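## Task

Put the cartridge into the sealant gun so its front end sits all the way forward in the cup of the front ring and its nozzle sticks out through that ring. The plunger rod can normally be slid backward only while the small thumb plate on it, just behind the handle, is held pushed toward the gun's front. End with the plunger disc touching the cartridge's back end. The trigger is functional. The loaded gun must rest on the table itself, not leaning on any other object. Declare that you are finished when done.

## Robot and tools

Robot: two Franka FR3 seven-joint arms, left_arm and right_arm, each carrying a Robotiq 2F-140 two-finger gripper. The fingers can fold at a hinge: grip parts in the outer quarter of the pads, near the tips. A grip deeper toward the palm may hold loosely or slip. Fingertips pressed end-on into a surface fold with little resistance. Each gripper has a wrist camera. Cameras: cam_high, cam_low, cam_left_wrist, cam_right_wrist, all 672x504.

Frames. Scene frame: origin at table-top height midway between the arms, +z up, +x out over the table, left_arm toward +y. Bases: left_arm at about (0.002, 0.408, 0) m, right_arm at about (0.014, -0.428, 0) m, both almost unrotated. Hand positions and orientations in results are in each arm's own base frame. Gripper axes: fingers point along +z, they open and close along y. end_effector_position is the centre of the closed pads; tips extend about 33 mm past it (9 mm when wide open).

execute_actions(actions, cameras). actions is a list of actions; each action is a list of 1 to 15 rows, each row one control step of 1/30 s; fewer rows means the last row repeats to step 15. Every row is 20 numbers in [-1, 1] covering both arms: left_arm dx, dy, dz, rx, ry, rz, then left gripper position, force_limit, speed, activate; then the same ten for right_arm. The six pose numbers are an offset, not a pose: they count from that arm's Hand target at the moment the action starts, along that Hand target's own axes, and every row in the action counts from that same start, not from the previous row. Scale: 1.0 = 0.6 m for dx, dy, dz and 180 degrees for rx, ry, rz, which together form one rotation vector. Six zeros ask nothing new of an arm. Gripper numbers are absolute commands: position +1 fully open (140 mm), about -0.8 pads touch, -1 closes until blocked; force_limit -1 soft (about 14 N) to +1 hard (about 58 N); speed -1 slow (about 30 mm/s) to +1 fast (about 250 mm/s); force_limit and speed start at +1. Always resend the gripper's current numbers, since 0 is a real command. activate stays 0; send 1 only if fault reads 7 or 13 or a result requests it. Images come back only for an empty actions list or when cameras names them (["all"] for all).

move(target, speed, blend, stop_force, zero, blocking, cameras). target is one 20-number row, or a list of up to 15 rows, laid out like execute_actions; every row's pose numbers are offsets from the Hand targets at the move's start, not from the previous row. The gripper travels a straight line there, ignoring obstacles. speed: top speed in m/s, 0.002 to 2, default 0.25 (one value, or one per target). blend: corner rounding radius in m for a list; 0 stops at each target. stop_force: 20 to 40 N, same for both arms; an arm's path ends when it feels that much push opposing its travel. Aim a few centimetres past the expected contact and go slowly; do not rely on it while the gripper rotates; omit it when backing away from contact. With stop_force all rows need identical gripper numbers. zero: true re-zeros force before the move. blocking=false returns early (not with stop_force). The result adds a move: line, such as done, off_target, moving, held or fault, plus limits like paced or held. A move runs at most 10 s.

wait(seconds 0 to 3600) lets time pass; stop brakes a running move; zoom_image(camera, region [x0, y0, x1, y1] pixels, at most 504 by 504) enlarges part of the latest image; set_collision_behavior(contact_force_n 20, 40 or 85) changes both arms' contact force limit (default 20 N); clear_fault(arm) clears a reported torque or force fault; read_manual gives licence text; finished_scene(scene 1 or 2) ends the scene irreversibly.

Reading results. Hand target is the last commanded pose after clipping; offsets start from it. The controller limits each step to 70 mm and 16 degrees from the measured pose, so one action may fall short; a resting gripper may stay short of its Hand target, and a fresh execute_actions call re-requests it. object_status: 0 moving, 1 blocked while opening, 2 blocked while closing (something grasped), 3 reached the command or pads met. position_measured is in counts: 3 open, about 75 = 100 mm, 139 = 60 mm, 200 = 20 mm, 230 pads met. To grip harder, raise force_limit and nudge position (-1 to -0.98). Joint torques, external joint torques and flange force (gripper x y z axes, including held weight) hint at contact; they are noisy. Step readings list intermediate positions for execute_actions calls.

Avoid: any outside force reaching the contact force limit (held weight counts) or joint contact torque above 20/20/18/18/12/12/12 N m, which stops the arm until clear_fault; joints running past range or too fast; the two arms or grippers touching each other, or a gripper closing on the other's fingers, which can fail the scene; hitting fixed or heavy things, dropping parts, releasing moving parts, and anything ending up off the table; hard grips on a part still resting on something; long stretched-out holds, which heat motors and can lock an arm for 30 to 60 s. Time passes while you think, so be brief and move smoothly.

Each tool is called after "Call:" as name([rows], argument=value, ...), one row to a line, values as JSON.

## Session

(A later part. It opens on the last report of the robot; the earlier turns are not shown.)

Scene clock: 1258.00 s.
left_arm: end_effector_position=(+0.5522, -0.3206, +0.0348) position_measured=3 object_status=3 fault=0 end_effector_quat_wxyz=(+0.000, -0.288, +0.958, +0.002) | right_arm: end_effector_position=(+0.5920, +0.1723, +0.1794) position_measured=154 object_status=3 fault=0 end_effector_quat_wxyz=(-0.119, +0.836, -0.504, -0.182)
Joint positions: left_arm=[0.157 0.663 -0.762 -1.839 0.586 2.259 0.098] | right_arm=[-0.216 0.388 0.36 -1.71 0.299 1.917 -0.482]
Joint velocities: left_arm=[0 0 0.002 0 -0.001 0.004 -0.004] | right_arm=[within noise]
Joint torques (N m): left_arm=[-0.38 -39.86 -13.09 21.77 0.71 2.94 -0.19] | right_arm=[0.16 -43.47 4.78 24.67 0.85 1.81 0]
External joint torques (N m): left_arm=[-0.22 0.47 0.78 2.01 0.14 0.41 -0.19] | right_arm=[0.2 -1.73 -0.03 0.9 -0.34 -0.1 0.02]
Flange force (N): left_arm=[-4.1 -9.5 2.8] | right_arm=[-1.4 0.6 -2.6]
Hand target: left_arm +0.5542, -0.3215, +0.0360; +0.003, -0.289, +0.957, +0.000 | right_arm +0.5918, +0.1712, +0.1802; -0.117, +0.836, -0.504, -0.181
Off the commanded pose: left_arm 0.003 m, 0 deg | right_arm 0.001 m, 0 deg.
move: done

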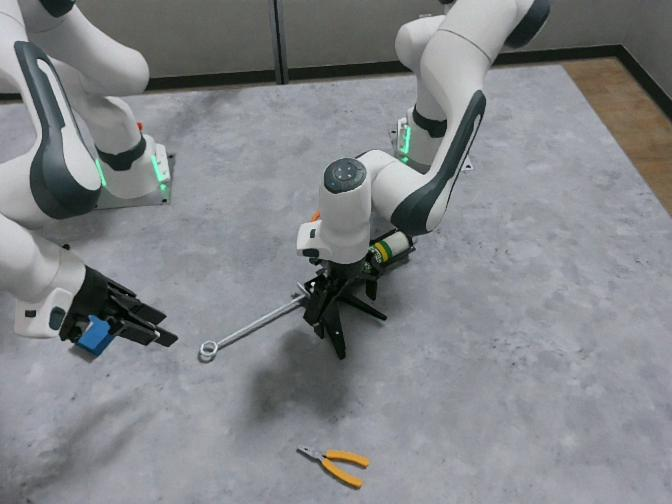

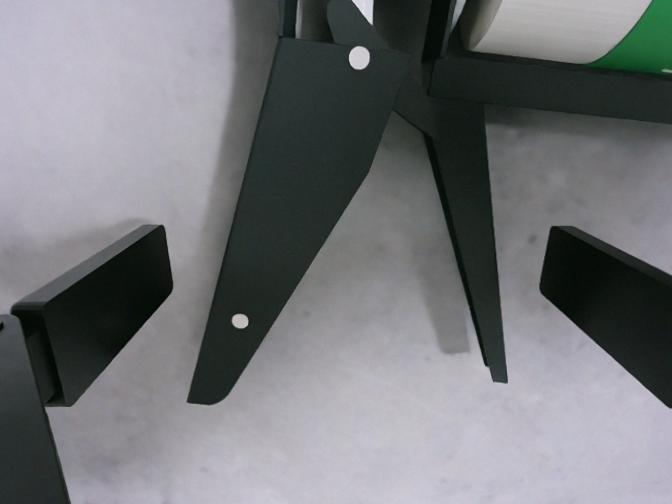

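Call:
execute_actions([
  [[0,0,0,0,0,0,-1,-1,-1,0,0,0,0,0,0,0,-0.2,-0.05,-1,0]],
  [[0,0,0,0,0,0,-1,-1,-1,0,0,0,0,0,0,0,-0.2,-0.05,-1,0]],
  [[0,0,0,0,0,0,-1,-1,-1,0,0,0,0,0,0,0,-0.2,-0.05,-1,0]],
  [[0,0,0,0,0,0,-1,-1,-1,0,0,0,0,0,0,0,-0.2,-0.05,-1,0]],
], cameras=["cam_high","cam_left_wrist"])

Call:
zoom_image(camera="cam_left_wrist", region=[270, 0, 672, 300])

Scene clock: 1269.83 s.
left_arm: end_effector_position=(+0.5611, -0.3241, +0.0436) position_measured=157 object_status=2 fault=0 end_effector_quat_wxyz=(+0.010, -0.288, +0.958, -0.006) | right_arm: end_effector_position=(+0.5920, +0.1723, +0.1794) position_measured=154 object_status=3 fault=0 end_effector_quat_wxyz=(-0.119, +0.836, -0.504, -0.182)
Joint positions: left_arm=[0.154 0.652 -0.761 -1.831 0.586 2.27 0.1] | right_arm=[-0.216 0.388 0.36 -1.71 0.299 1.917 -0.482]
Joint torques (N m): left_arm=[-0.56 -34.66 -11.76 16.96 0.08 1.44 -0.3] | right_arm=[0.11 -43.43 4.75 24.68 0.85 1.82 0.05]
External joint torques (N m): left_arm=[-0.55 5.9 1.9 -3.3 -0.5 -1.18 -0.29] | right_arm=[0.14 -1.72 -0.07 0.95 -0.34 -0.07 0.07]
External joint torques at the end of the 1st action: left_arm=[-0.22 0.44 0.88 1.82 -0.04 0.41 -0.18] | right_arm=[0.21 -1.88 -0.08 0.98 -0.34 -0.07 0.07]
External joint torques at the end of the 2nd action: left_arm=[-0.52 0.34 0.52 1.77 -0.05 0.44 -0.16] | right_arm=[0.28 -1.7 0.05 0.93 -0.32 -0.12 0.06]
External joint torques at the end of the 3rd action: left_arm=[-0.08 1.4 0.87 -0.33 -0.23 -0.38 -0.16] | right_arm=[0.19 -1.68 -0.07 0.94 -0.33 -0.11 0.06]
Flange force (N): left_arm=[-0.9 -5.1 10.4] | right_arm=[-1.3 0.4 -2.6]
Flange force at the end of the 1st action (N): left_arm=[-3.7 -8.6 2.8] | right_arm=[-1.6 0.7 -2.7]
Flange force at the end of the 2nd action (N): left_arm=[-3.2 -8.6 2.5] | right_arm=[-1.5 0.3 -2.6]
Flange force at the end of the 3rd action (N): left_arm=[-1.2 -3.3 2.8] | right_arm=[-1.3 0.3 -2.7]
Hand target: left_arm +0.5542, -0.3215, +0.0360; +0.003, -0.289, +0.957, +0.000 | right_arm +0.5918, +0.1712, +0.1802; -0.117, +0.836, -0.504, -0.181
Off the commanded pose: left_arm 0.011 m, 1 deg | right_arm 0.001 m, 0 deg.
Step readings (end_effector_position of left_arm | right_arm; steps 1 to 15: 1st action; 16 to 30: 2nd action; 31 to 45: 3rd action; 46 to 60: 4th action):
0: (+0.5523, -0.3207, +0.0348) | (+0.5920, +0.1723, +0.1794)
1: (+0.5523, -0.3207, +0.0348) | (+0.5920, +0.1723, +0.1794)
2: (+0.5523, -0.3207, +0.0348) | (+0.5920, +0.1723, +0.1794)
4: (+0.5523, -0.3207, +0.0347) | (+0.5920, +0.1723, +0.1794)
8: (+0.5523, -0.3207, +0.0347) | (+0.5920, +0.1723, +0.1794)
15: (+0.5524, -0.3206, +0.0346) | (+0.5920, +0.1723, +0.1794)
16: (+0.5524, -0.3206, +0.0346) | (+0.5920, +0.1723, +0.1794)
17: (+0.5524, -0.3206, +0.0346) | (+0.5920, +0.1723, +0.1794)
19: (+0.5524, -0.3206, +0.0346) | (+0.5920, +0.1723, +0.1794)
23: (+0.5524, -0.3206, +0.0346) | (+0.5920, +0.1723, +0.1794)
30: (+0.5524, -0.3206, +0.0346) | (+0.5920, +0.1723, +0.1794)
31: (+0.5524, -0.3206, +0.0346) | (+0.5920, +0.1723, +0.1794)
32: (+0.5524, -0.3206, +0.0346) | (+0.5920, +0.1723, +0.1794)
34: (+0.5524, -0.3206, +0.0346) | (+0.5920, +0.1723, +0.1794)
38: (+0.5528, -0.3205, +0.0347) | (+0.5920, +0.1723, +0.1794)
45: (+0.5543, -0.3216, +0.0362) | (+0.5920, +0.1723, +0.1794)
46: (+0.5546, -0.3217, +0.0364) | (+0.5920, +0.1723, +0.1794)
47: (+0.5547, -0.3219, +0.0366) | (+0.5920, +0.1723, +0.1794)
49: (+0.5550, -0.3219, +0.0370) | (+0.5920, +0.1723, +0.1794)
53: (+0.5558, -0.3220, +0.0378) | (+0.5920, +0.1723, +0.1794)
60: (+0.5571, -0.3225, +0.0391) | (+0.5920, +0.1723, +0.1794)

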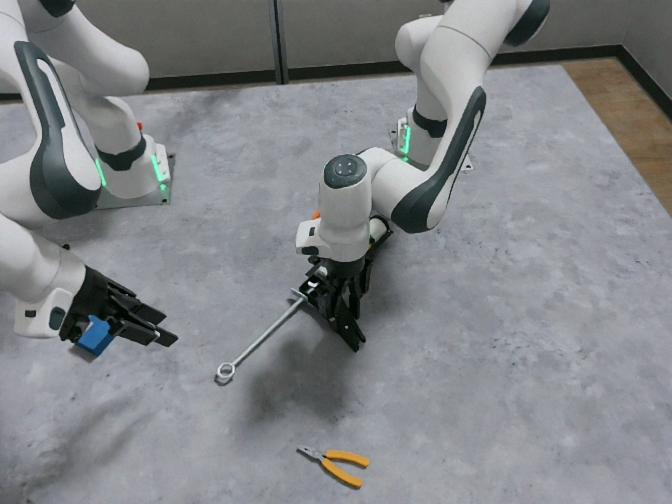

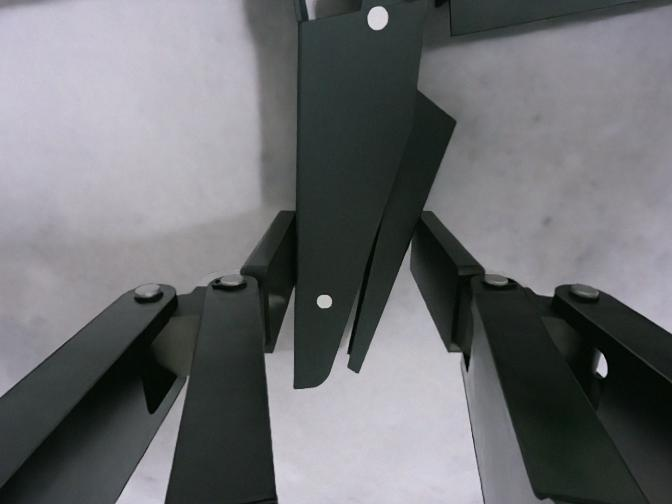

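Scaled by 1.254 from the camera's image (finer frame: 960x720).

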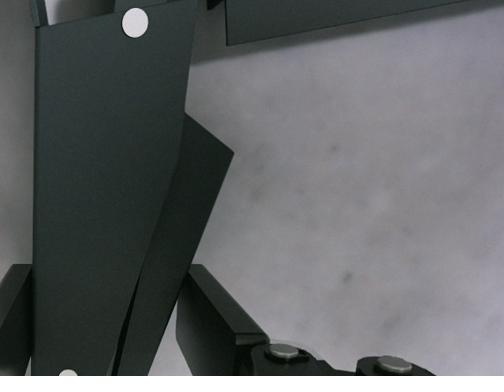

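Call:
move([
  [0,0,-0.014,0,0,0,-1,-1,-1,0,0,0,0,0,0,0,-0.2,-0.05,-1,0],
], speed=0.05)

Call:
move([
  [0,0,0,0,0,0,1,-1,-0.8,0,0,0,0,0,0,0,-0.2,-0.05,-1,0],
  [0,0,-0.15,0,0,0,1,-1,-0.8,0,0,0,0,0,0,0,-0.2,-0.05,-1,0],
], speed=0.1, cameras=["cam_high","cam_left_wrist"])

Call:
zoom_image(camera="cam_left_wrist", region=[270, 0, 672, 300])

Scene clock: 1285.90 s.
left_arm: end_effector_position=(+0.5569, -0.3217, +0.0446) position_measured=157 object_status=2 fault=0 end_effector_quat_wxyz=(+0.006, -0.288, +0.958, -0.001) | right_arm: end_effector_position=(+0.5920, +0.1723, +0.1794) position_measured=154 object_status=3 fault=0 end_effector_quat_wxyz=(-0.119, +0.836, -0.504, -0.182)
Joint positions: left_arm=[0.159 0.648 -0.767 -1.835 0.581 2.256 0.1] | right_arm=[-0.216 0.388 0.36 -1.71 0.299 1.917 -0.482]
Joint torques (N m): left_arm=[-0.29 -39.6 -14.54 20.81 -0.18 2.15 0.01] | right_arm=[0.2 -43.46 4.64 24.68 0.84 1.81 -0.02]
External joint torques (N m): left_arm=[-0.35 0.74 -0.95 0.55 -0.77 -0.43 0.01] | right_arm=[0.35 -1.6 -0.1 0.83 -0.35 -0.11 0]
Flange force (N): left_arm=[-1.5 -4.4 -1.4] | right_arm=[-1.3 0.4 -2.4]
Hand target: left_arm +0.5541, -0.3216, +0.0444; +0.003, -0.289, +0.957, +0.000 | right_arm +0.5918, +0.1712, +0.1802; -0.117, +0.836, -0.504, -0.181
Off the commanded pose: left_arm 0.003 m, 0 deg | right_arm 0.001 m, 0 deg.
move: done

Scene clock: 1289.60 s.
left_arm: end_effector_position=(+0.5545, -0.3223, +0.1346) position_measured=3 object_status=3 fault=0 end_effector_quat_wxyz=(+0.006, -0.290, +0.957, +0.000) | right_arm: end_effector_position=(+0.5920, +0.1723, +0.1794) position_measured=154 object_status=3 fault=0 end_effector_quat_wxyz=(-0.119, +0.836, -0.504, -0.182)
Joint positions: left_arm=[0.241 0.523 -0.887 -1.794 0.475 2.099 0.157] | right_arm=[-0.216 0.388 0.36 -1.71 0.299 1.917 -0.482]
Joint velocities: left_arm=[0 0 -0.001 -0.001 0 -0.003 0.006] | right_arm=[within noise]
Joint torques (N m): left_arm=[0.47 -34.95 -12.89 23.7 0.4 2.41 0.19] | right_arm=[0.16 -43.47 4.7 24.68 0.84 1.81 0.04]
External joint torques (N m): left_arm=[0.55 1.26 -0.35 1.72 -0.25 -0.15 0.19] | right_arm=[0.25 -1.67 -0.07 0.87 -0.34 -0.1 0.05]
Flange force (N): left_arm=[-5.0 -8.1 -1.2] | right_arm=[-1.4 0.5 -2.5]
Hand target: left_arm +0.5536, -0.3218, +0.1344; +0.003, -0.289, +0.957, +0.000 | right_arm +0.5918, +0.1712, +0.1802; -0.117, +0.836, -0.504, -0.181
Off the commanded pose: left_arm 0.001 m, 0 deg | right_arm 0.001 m, 0 deg.
move: done

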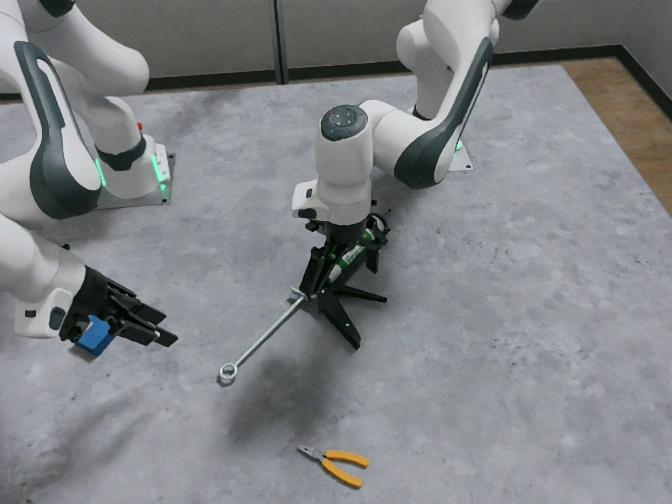

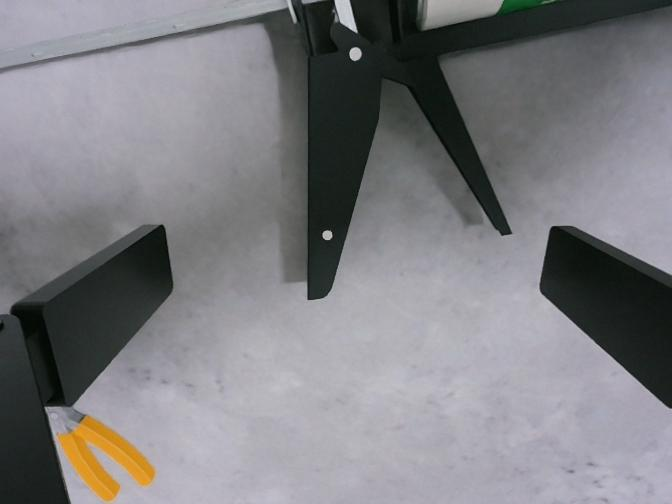

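Scaled by 1.254 from the camera's image (finer frame: 960x720).

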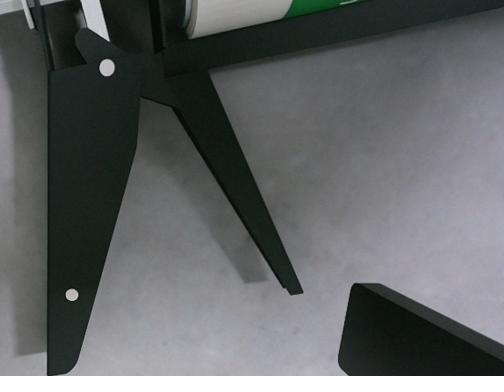

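Call:
move([
  [0.12,0,-0.17,0,0,0,1,-1,-0.8,0,0,0,0,0,0,0,-0.2,-0.05,-1,0],
], speed=0.12, cameras=["cam_high","cam_left_wrist"])

Call:
zoom_image(camera="cam_left_wrist", region=[180, 0, 672, 400])

Scene clock: 1297.00 s.
left_arm: end_effector_position=(+0.4939, -0.3626, +0.2358) position_measured=3 object_status=3 fault=0 end_effector_quat_wxyz=(+0.005, -0.286, +0.958, +0.000) | right_arm: end_effector_position=(+0.5920, +0.1723, +0.1794) position_measured=154 object_status=3 fault=0 end_effector_quat_wxyz=(-0.119, +0.836, -0.504, -0.182)
Joint positions: left_arm=[0.287 0.321 -1.033 -1.789 0.305 1.947 0.155] | right_arm=[-0.216 0.388 0.36 -1.71 0.299 1.917 -0.482]
Joint velocities: left_arm=[0 0.001 0.001 0 0 -0.004 0.001] | right_arm=[within noise]
Joint torques (N m): left_arm=[0.52 -27.22 -8.73 25.43 0.15 2.48 -0.2] | right_arm=[0.21 -43.45 4.72 24.71 0.84 1.79 0]
External joint torques (N m): left_arm=[0.61 0.6 0.05 1.66 -0.55 -0.08 -0.2] | right_arm=[0.2 -1.91 -0.11 1.09 -0.35 -0.09 0.02]
Flange force (N): left_arm=[-2.7 -5.8 -3.1] | right_arm=[-1.4 0.4 -3.0]
Hand target: left_arm +0.4931, -0.3619, +0.2359; +0.003, -0.289, +0.957, +0.000 | right_arm +0.5918, +0.1712, +0.1802; -0.117, +0.836, -0.504, -0.181
Off the commanded pose: left_arm 0.001 m, 0 deg | right_arm 0.001 m, 0 deg.
move: done

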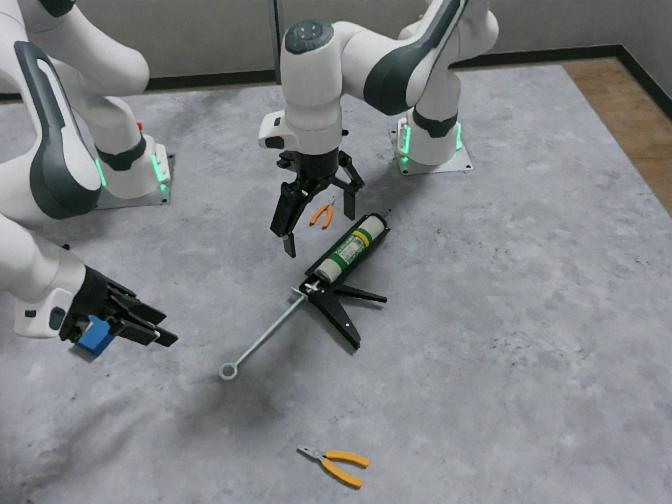

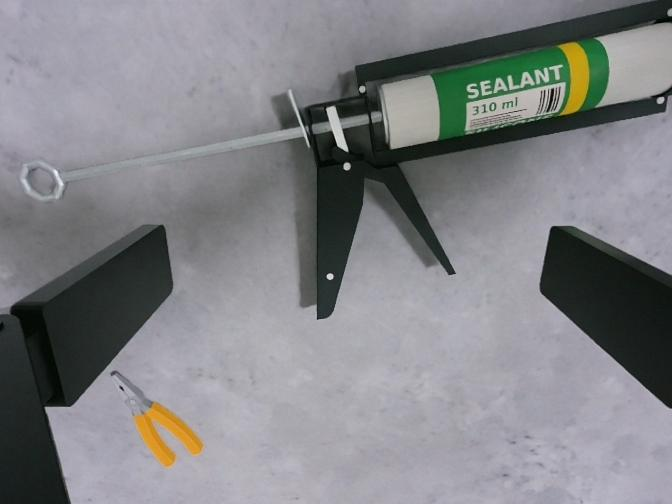

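Scaled by 1.024 from the camera's image (finer frame: 960x720).

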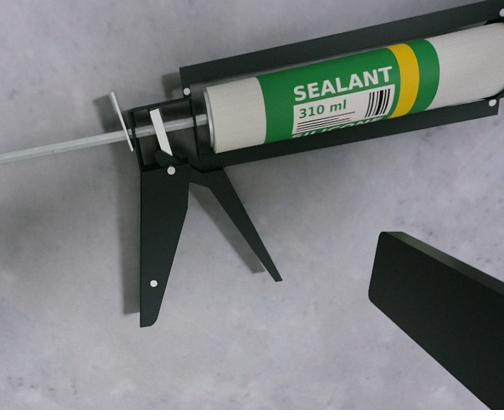

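Call:
zoom_image(camera="cam_left_wrist", region=[290, 60, 460, 190])

Call:
zoom_image(camera="cam_high", region=[290, 200, 400, 300])

Scaled by 2.965 from the camera's image (finer frame: 960x720).

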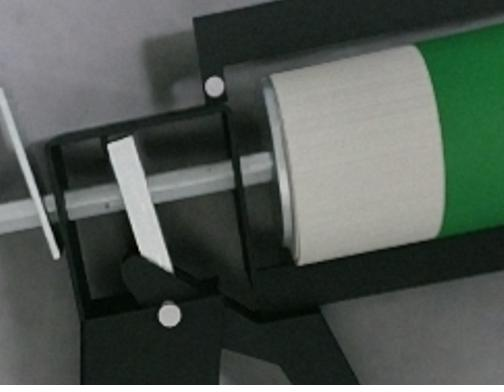

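Scaled by 4.582 from the camera's image (finer frame: 960x720).

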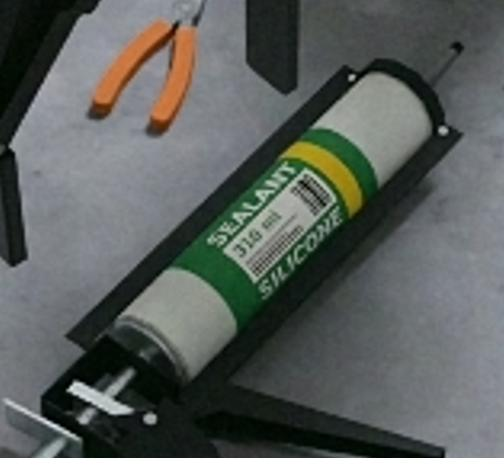

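Call:
move([
  [-0.0765,0.03,0.15,0,0,-0.089,1,-1,-0.8,0,0,0,0,0,0,0,-0.2,-0.05,-1,0],
  [-0.0765,0.03,0.3263,0,0,-0.089,1,-1,-0.8,0,0,0,0,0,0,0,-0.2,-0.05,-1,0],
], speed=0.1, cameras=["cam_left_wrist"])

Scene clock: 1334.20 s.
left_arm: end_effector_position=(+0.5209, -0.3201, +0.0393) position_measured=3 object_status=3 fault=0 end_effector_quat_wxyz=(+0.000, -0.418, +0.908, +0.002) | right_arm: end_effector_position=(+0.5920, +0.1723, +0.1794) position_measured=154 object_status=3 fault=0 end_effector_quat_wxyz=(-0.119, +0.836, -0.504, -0.182)
Joint positions: left_arm=[0.115 0.548 -0.709 -1.961 0.49 2.329 -0.162] | right_arm=[-0.216 0.388 0.36 -1.71 0.299 1.917 -0.482]
Joint velocities: left_arm=[0 -0.001 0.002 -0.001 0 0.003 -0.006] | right_arm=[within noise]
Joint torques (N m): left_arm=[-0.36 -37.91 -10.22 21.78 0.63 3 -0.17] | right_arm=[0.21 -43.53 4.66 24.64 0.85 1.79 0.03]
External joint torques (N m): left_arm=[-0.2 0.27 0.89 1.47 0.09 0.41 -0.17] | right_arm=[0.37 -1.86 -0.05 0.91 -0.34 -0.12 0.04]
Flange force (N): left_arm=[-0.7 -7.2 2.7] | right_arm=[-1.7 0.8 -2.6]
Hand target: left_arm +0.5224, -0.3210, +0.0404; +0.003, -0.419, +0.908, +0.000 | right_arm +0.5918, +0.1712, +0.1802; -0.117, +0.836, -0.504, -0.181
Off the commanded pose: left_arm 0.002 m, 0 deg | right_arm 0.001 m, 0 deg.
move: done

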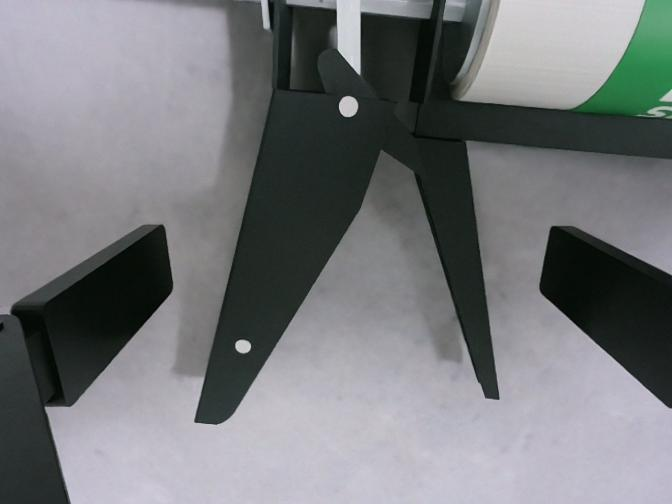

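Call:
execute_actions([
  [[0,0,0,0,0,0,-1,-1,-1,0,0,0,0,0,0,0,-0.2,-0.05,-1,0]],
  [[0,0,0,0,0,0,-1,-1,-1,0,0,0,0,0,0,0,-0.2,-0.05,-1,0]],
  [[0,0,0,0,0,0,-1,-1,-1,0,0,0,0,0,0,0,-0.2,-0.05,-1,0]],
  [[0,0,0,0,0,0,-1,-1,-1,0,0,0,0,0,0,0,-0.2,-0.05,-1,0]],
], cameras=["cam_high","cam_left_wrist"])

Scene clock: 1344.37 s.
left_arm: end_effector_position=(+0.5236, -0.3207, +0.0415) position_measured=92 object_status=2 fault=0 end_effector_quat_wxyz=(+0.003, -0.420, +0.908, -0.001) | right_arm: end_effector_position=(+0.5920, +0.1723, +0.1794) position_measured=154 object_status=3 fault=0 end_effector_quat_wxyz=(-0.119, +0.836, -0.504, -0.182)
Joint positions: left_arm=[0.114 0.544 -0.707 -1.959 0.49 2.333 -0.164] | right_arm=[-0.216 0.388 0.36 -1.71 0.299 1.917 -0.482]
Joint torques (N m): left_arm=[-0.76 -36.42 -10.38 20.61 0.26 2.48 -0.12] | right_arm=[0.17 -43.4 4.7 24.68 0.85 1.79 0.01]
External joint torques (N m): left_arm=[-0.98 1.66 0.31 0.24 -0.28 -0.09 -0.12] | right_arm=[0.28 -1.64 -0.06 0.91 -0.33 -0.11 0.03]
External joint torques at the end of the 1st action: left_arm=[-0.2 0.2 0.28 1.49 -0.07 0.44 -0.17] | right_arm=[0.13 -1.78 -0.2 0.92 -0.33 -0.09 0.04]
External joint torques at the end of the 2nd action: left_arm=[-0.44 0.26 0.43 1.42 -0.06 0.43 -0.14] | right_arm=[0.08 -1.82 -0.17 0.97 -0.34 -0.09 0.08]
External joint torques at the end of the 3rd action: left_arm=[-0.1 0.47 0.44 1.11 -0.1 0.23 -0.13] | right_arm=[0.25 -1.99 -0.04 1.04 -0.35 -0.08 0.06]
Flange force (N): left_arm=[0.6 -7.4 3.8] | right_arm=[-1.3 0.2 -2.6]
Flange force at the end of the 1st action (N): left_arm=[-0.4 -6.4 1.6] | right_arm=[-1.3 0.8 -2.7]
Flange force at the end of the 2nd action (N): left_arm=[-0.2 -6.9 2.1] | right_arm=[-1.4 0.7 -2.8]
Flange force at the end of the 3rd action (N): left_arm=[-0.6 -5.9 1.8] | right_arm=[-1.7 0.7 -2.9]
Hand target: left_arm +0.5224, -0.3210, +0.0404; +0.003, -0.419, +0.908, +0.000 | right_arm +0.5918, +0.1712, +0.1802; -0.117, +0.836, -0.504, -0.181
Off the commanded pose: left_arm 0.002 m, 0 deg | right_arm 0.001 m, 0 deg.
Step readings (end_effector_position of left_arm | right_arm; steps 1 to 15: 1st action; 16 to 30: 2nd action; 31 to 45: 3rd action; 46 to 60: 4th action):
0: (+0.5210, -0.3202, +0.0393) | (+0.5920, +0.1723, +0.1794)
1: (+0.5210, -0.3202, +0.0393) | (+0.5920, +0.1723, +0.1794)
2: (+0.5210, -0.3202, +0.0393) | (+0.5920, +0.1723, +0.1794)
4: (+0.5210, -0.3202, +0.0393) | (+0.5920, +0.1723, +0.1794)
8: (+0.5210, -0.3202, +0.0393) | (+0.5920, +0.1723, +0.1794)
15: (+0.5211, -0.3202, +0.0393) | (+0.5920, +0.1723, +0.1794)
16: (+0.5211, -0.3202, +0.0393) | (+0.5920, +0.1723, +0.1794)
17: (+0.5211, -0.3202, +0.0393) | (+0.5920, +0.1723, +0.1794)
19: (+0.5211, -0.3202, +0.0393) | (+0.5920, +0.1723, +0.1794)
23: (+0.5211, -0.3202, +0.0393) | (+0.5920, +0.1723, +0.1794)
30: (+0.5211, -0.3202, +0.0393) | (+0.5920, +0.1723, +0.1794)
31: (+0.5211, -0.3202, +0.0393) | (+0.5920, +0.1723, +0.1794)
32: (+0.5211, -0.3202, +0.0393) | (+0.5920, +0.1723, +0.1794)
34: (+0.5211, -0.3202, +0.0393) | (+0.5920, +0.1723, +0.1794)
38: (+0.5211, -0.3202, +0.0393) | (+0.5920, +0.1723, +0.1794)
45: (+0.5212, -0.3200, +0.0393) | (+0.5920, +0.1723, +0.1794)
46: (+0.5215, -0.3202, +0.0396) | (+0.5920, +0.1723, +0.1794)
47: (+0.5217, -0.3203, +0.0398) | (+0.5920, +0.1723, +0.1794)
49: (+0.5222, -0.3205, +0.0402) | (+0.5920, +0.1723, +0.1794)
53: (+0.5231, -0.3209, +0.0409) | (+0.5920, +0.1723, +0.1794)
60: (+0.5236, -0.3207, +0.0414) | (+0.5920, +0.1723, +0.1794)

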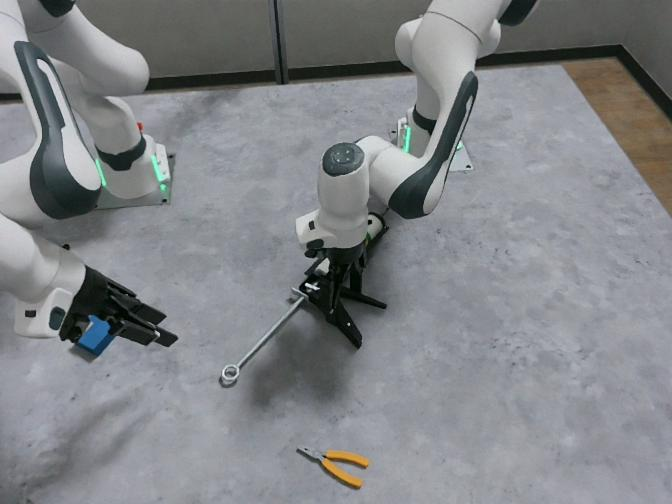

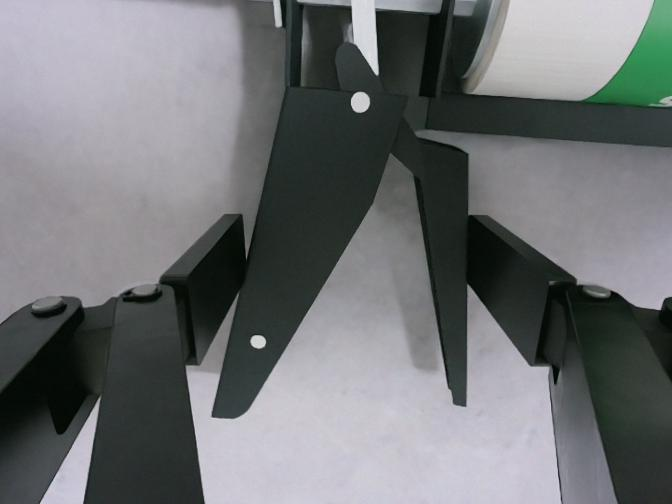

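Call:
wait(seconds=1.5)

Call:
move([
  [0,0,0,0,0,0,1,-1,-0.8,0,0,0,0,0,0,0,-0.2,-0.05,-1,0],
  [0,0,-0.25,0,0,0,1,-1,-0.8,0,0,0,0,0,0,0,-0.2,-0.05,-1,0],
  [0.12,0,-0.3,0,0,0,1,-1,-0.8,0,0,0,0,0,0,0,-0.2,-0.05,-1,0],
], speed=0.12, cameras=["cam_high","cam_left_wrist"])

Call:
zoom_image(camera="cam_left_wrist", region=[250, 0, 670, 300])

Call:
zoom_image(camera="cam_high", region=[290, 200, 400, 300])

Scene clock: 1354.40 s.
left_arm: end_effector_position=(+0.5236, -0.3207, +0.0415) position_measured=92 object_status=2 fault=0 end_effector_quat_wxyz=(+0.003, -0.420, +0.908, -0.001) | right_arm: end_effector_position=(+0.5920, +0.1723, +0.1794) position_measured=154 object_status=3 fault=0 end_effector_quat_wxyz=(-0.119, +0.836, -0.504, -0.182)
Joint positions: left_arm=[0.114 0.544 -0.707 -1.959 0.49 2.333 -0.164] | right_arm=[-0.216 0.388 0.36 -1.71 0.299 1.917 -0.482]
Joint torques (N m): left_arm=[-0.76 -36.38 -10.38 20.57 0.26 2.49 -0.12] | right_arm=[0.19 -43.48 4.68 24.63 0.83 1.8 0.02]
External joint torques (N m): left_arm=[-0.77 1.84 0.52 0.13 -0.29 -0.11 -0.12] | right_arm=[0.13 -1.71 -0.22 0.87 -0.36 -0.09 0.03]
Flange force (N): left_arm=[0.3 -7.2 4.2] | right_arm=[-1.3 0.8 -2.6]
Hand target: left_arm +0.5224, -0.3210, +0.0404; +0.003, -0.419, +0.908, +0.000 | right_arm +0.5918, +0.1712, +0.1802; -0.117, +0.836, -0.504, -0.181
Tool commands: left_gripper/position=-1.0 left_gripper/force_limit=-1.0 left_gripper/speed=-1.0 left_gripper/activate=+0.0 right_gripper/position=-0.2 right_gripper/force_limit=-0.05 right_gripper/speed=-1.0 right_gripper/activate=+0.0
Off the commanded pose: left_arm 0.002 m, 0 deg | right_arm 0.001 m, 0 deg.
wait: 1.50 s; at rest from the start

Scene clock: 1359.17 s.
left_arm: end_effector_position=(+0.4759, -0.3756, +0.2195) position_measured=3 object_status=3 fault=0 end_effector_quat_wxyz=(+0.005, -0.416, +0.909, +0.000) | right_arm: end_effector_position=(+0.5920, +0.1723, +0.1794) position_measured=154 object_status=3 fault=0 end_effector_quat_wxyz=(-0.119, +0.836, -0.504, -0.182)
Joint positions: left_arm=[0.177 0.272 -0.927 -1.844 0.249 2.002 -0.125] | right_arm=[-0.216 0.388 0.36 -1.71 0.299 1.917 -0.482]
Joint velocities: left_arm=[0.001 0 -0.001 -0.001 0 0 -0.005] | right_arm=[within noise]
Joint torques (N m): left_arm=[-0.16 -28.21 -6.71 25.97 0.2 2.48 -0.22] | right_arm=[0.14 -43.45 4.75 24.65 0.85 1.79 0.05]
External joint torques (N m): left_arm=[-0.24 0.56 0.11 1.92 -0.5 -0.12 -0.22] | right_arm=[0.14 -1.81 -0.09 0.99 -0.34 -0.1 0.07]
Flange force (N): left_arm=[0.2 -10.3 -2.9] | right_arm=[-1.4 0.5 -2.8]
Hand target: left_arm +0.4748, -0.3763, +0.2200; +0.003, -0.419, +0.908, +0.000 | right_arm +0.5918, +0.1712, +0.1802; -0.117, +0.836, -0.504, -0.181
Off the commanded pose: left_arm 0.001 m, 0 deg | right_arm 0.001 m, 0 deg.
move: done

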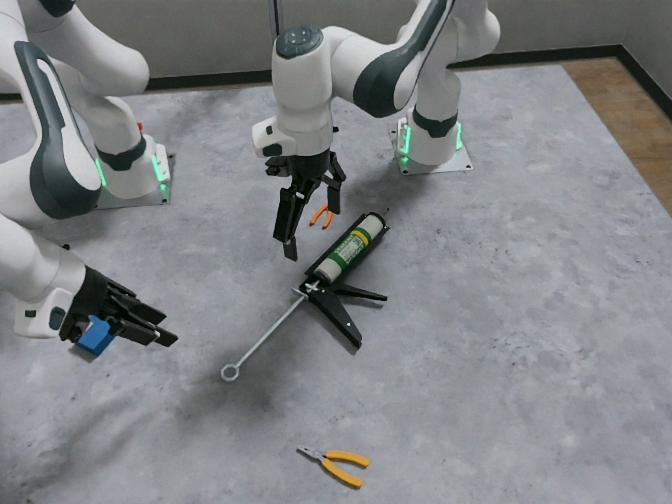

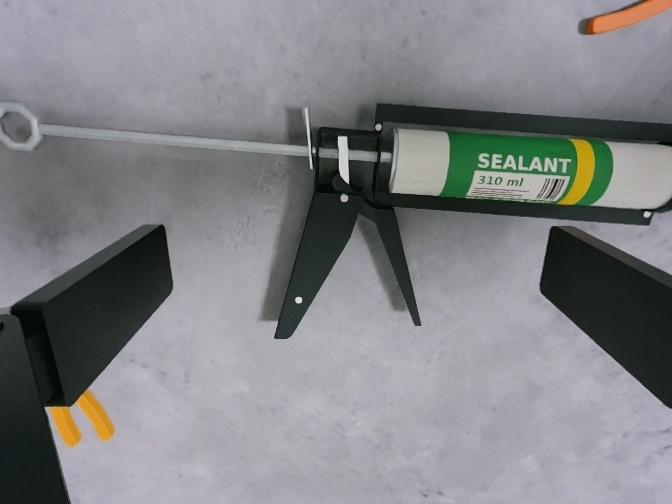

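Scaled by 1.200 from the camera's image (finer frame: 960x720).

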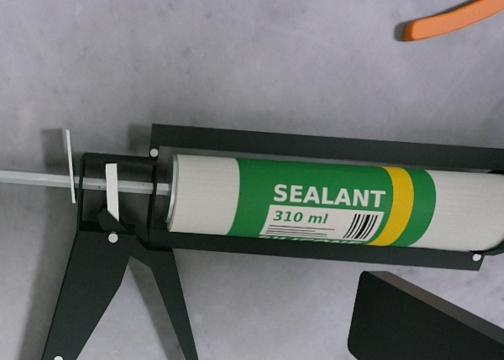

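Scaled by 4.582 from the camera's image (finer frame: 960x720).

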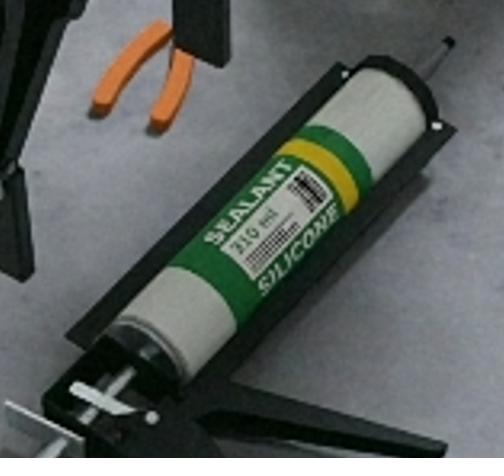

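Call:
move([
  [0,0.2,0,0,0,0,1,-1,-0.8,0,0,0,0,0,0,0,-0.2,-0.05,-1,0],
], speed=0.15, cameras=["cam_left_wrist","cam_low"])

Call:
zoom_image(camera="cam_left_wrist", region=[330, 80, 530, 260])

Call:
zoom_image(camera="cam_left_wrist", region=[100, 60, 340, 240])

Scene clock: 1373.43 s.
left_arm: end_effector_position=(+0.3836, -0.2974, +0.2200) position_measured=3 object_status=3 fault=0 end_effector_quat_wxyz=(+0.004, -0.421, +0.907, +0.002) | right_arm: end_effector_position=(+0.5920, +0.1723, +0.1794) position_measured=154 object_status=3 fault=0 end_effector_quat_wxyz=(-0.119, +0.836, -0.504, -0.182)
Joint positions: left_arm=[0.198 -0.273 -0.816 -2.273 -0.216 2.074 0.207] | right_arm=[-0.216 0.388 0.36 -1.71 0.299 1.917 -0.482]
Joint velocities: left_arm=[0.001 0.001 -0.001 0.001 -0.001 -0.001 0.004] | right_arm=[within noise]
Joint torques (N m): left_arm=[-0.37 -13.92 5.52 24.71 0.39 2.99 0.12] | right_arm=[0.16 -43.5 4.7 24.61 0.84 1.79 0]
External joint torques (N m): left_arm=[-0.45 0.23 -0.29 1.16 -0.27 0.44 0.12] | right_arm=[0.1 -1.89 -0.18 0.96 -0.35 -0.09 0.01]
Flange force (N): left_arm=[0.4 -3.5 -0.5] | right_arm=[-1.4 1.0 -2.8]
Hand target: left_arm +0.3834, -0.2985, +0.2197; +0.003, -0.419, +0.908, +0.000 | right_arm +0.5918, +0.1712, +0.1802; -0.117, +0.836, -0.504, -0.181
Off the commanded pose: left_arm 0.001 m, 0 deg | right_arm 0.001 m, 0 deg.
move: done
Images, in order (width x height): cam_low 672x504, cam_left_wrist 672x504.

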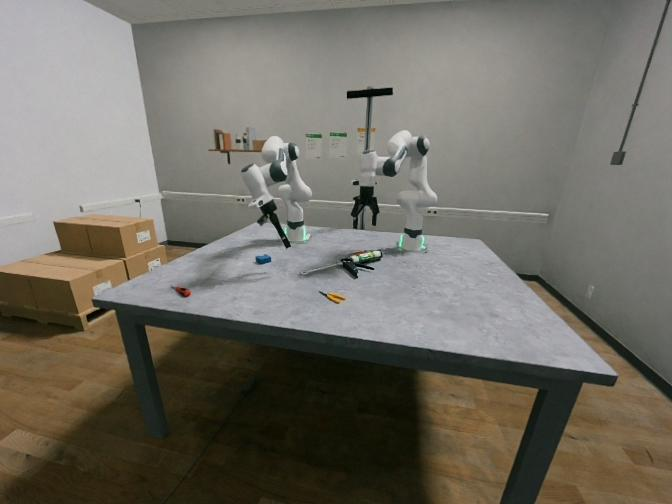

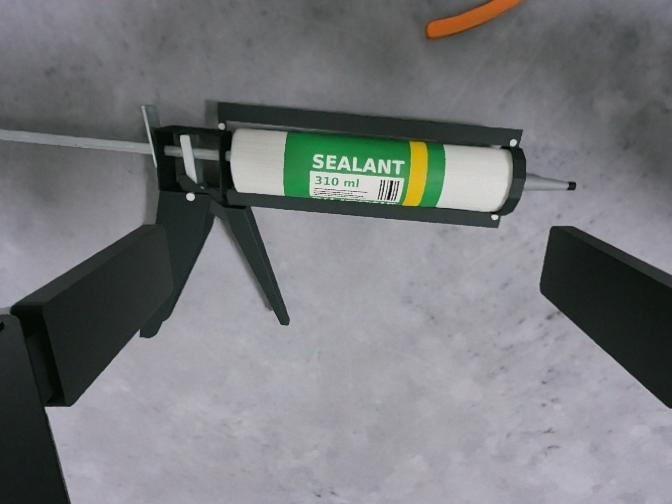

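Scaled by 2.520 from the camera's image (finer frame: 960x720).

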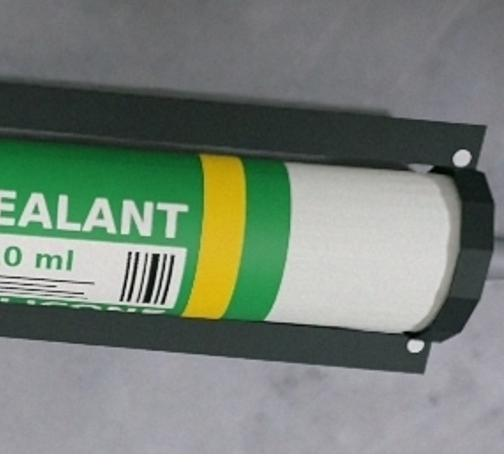

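Scaled by 2.100 from the camera's image (finer frame: 960x720).

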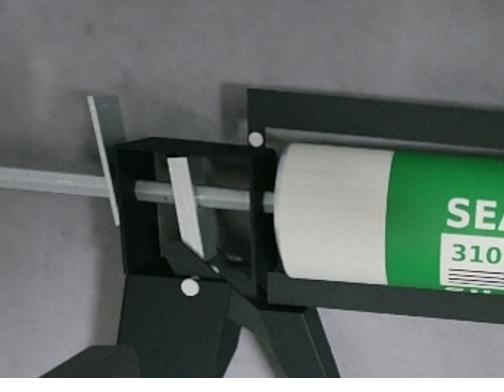

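Call:
zoom_image(camera="cam_left_wrist", region=[400, 120, 540, 225])

Scaled by 3.600 from the camera's image (finer frame: 960x720).

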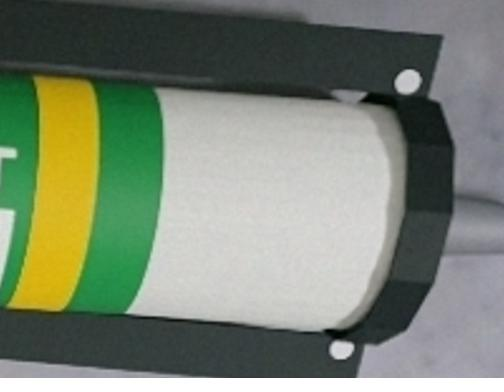

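Call:
finished_scene(scene=2)

The scene is finished: the task was done.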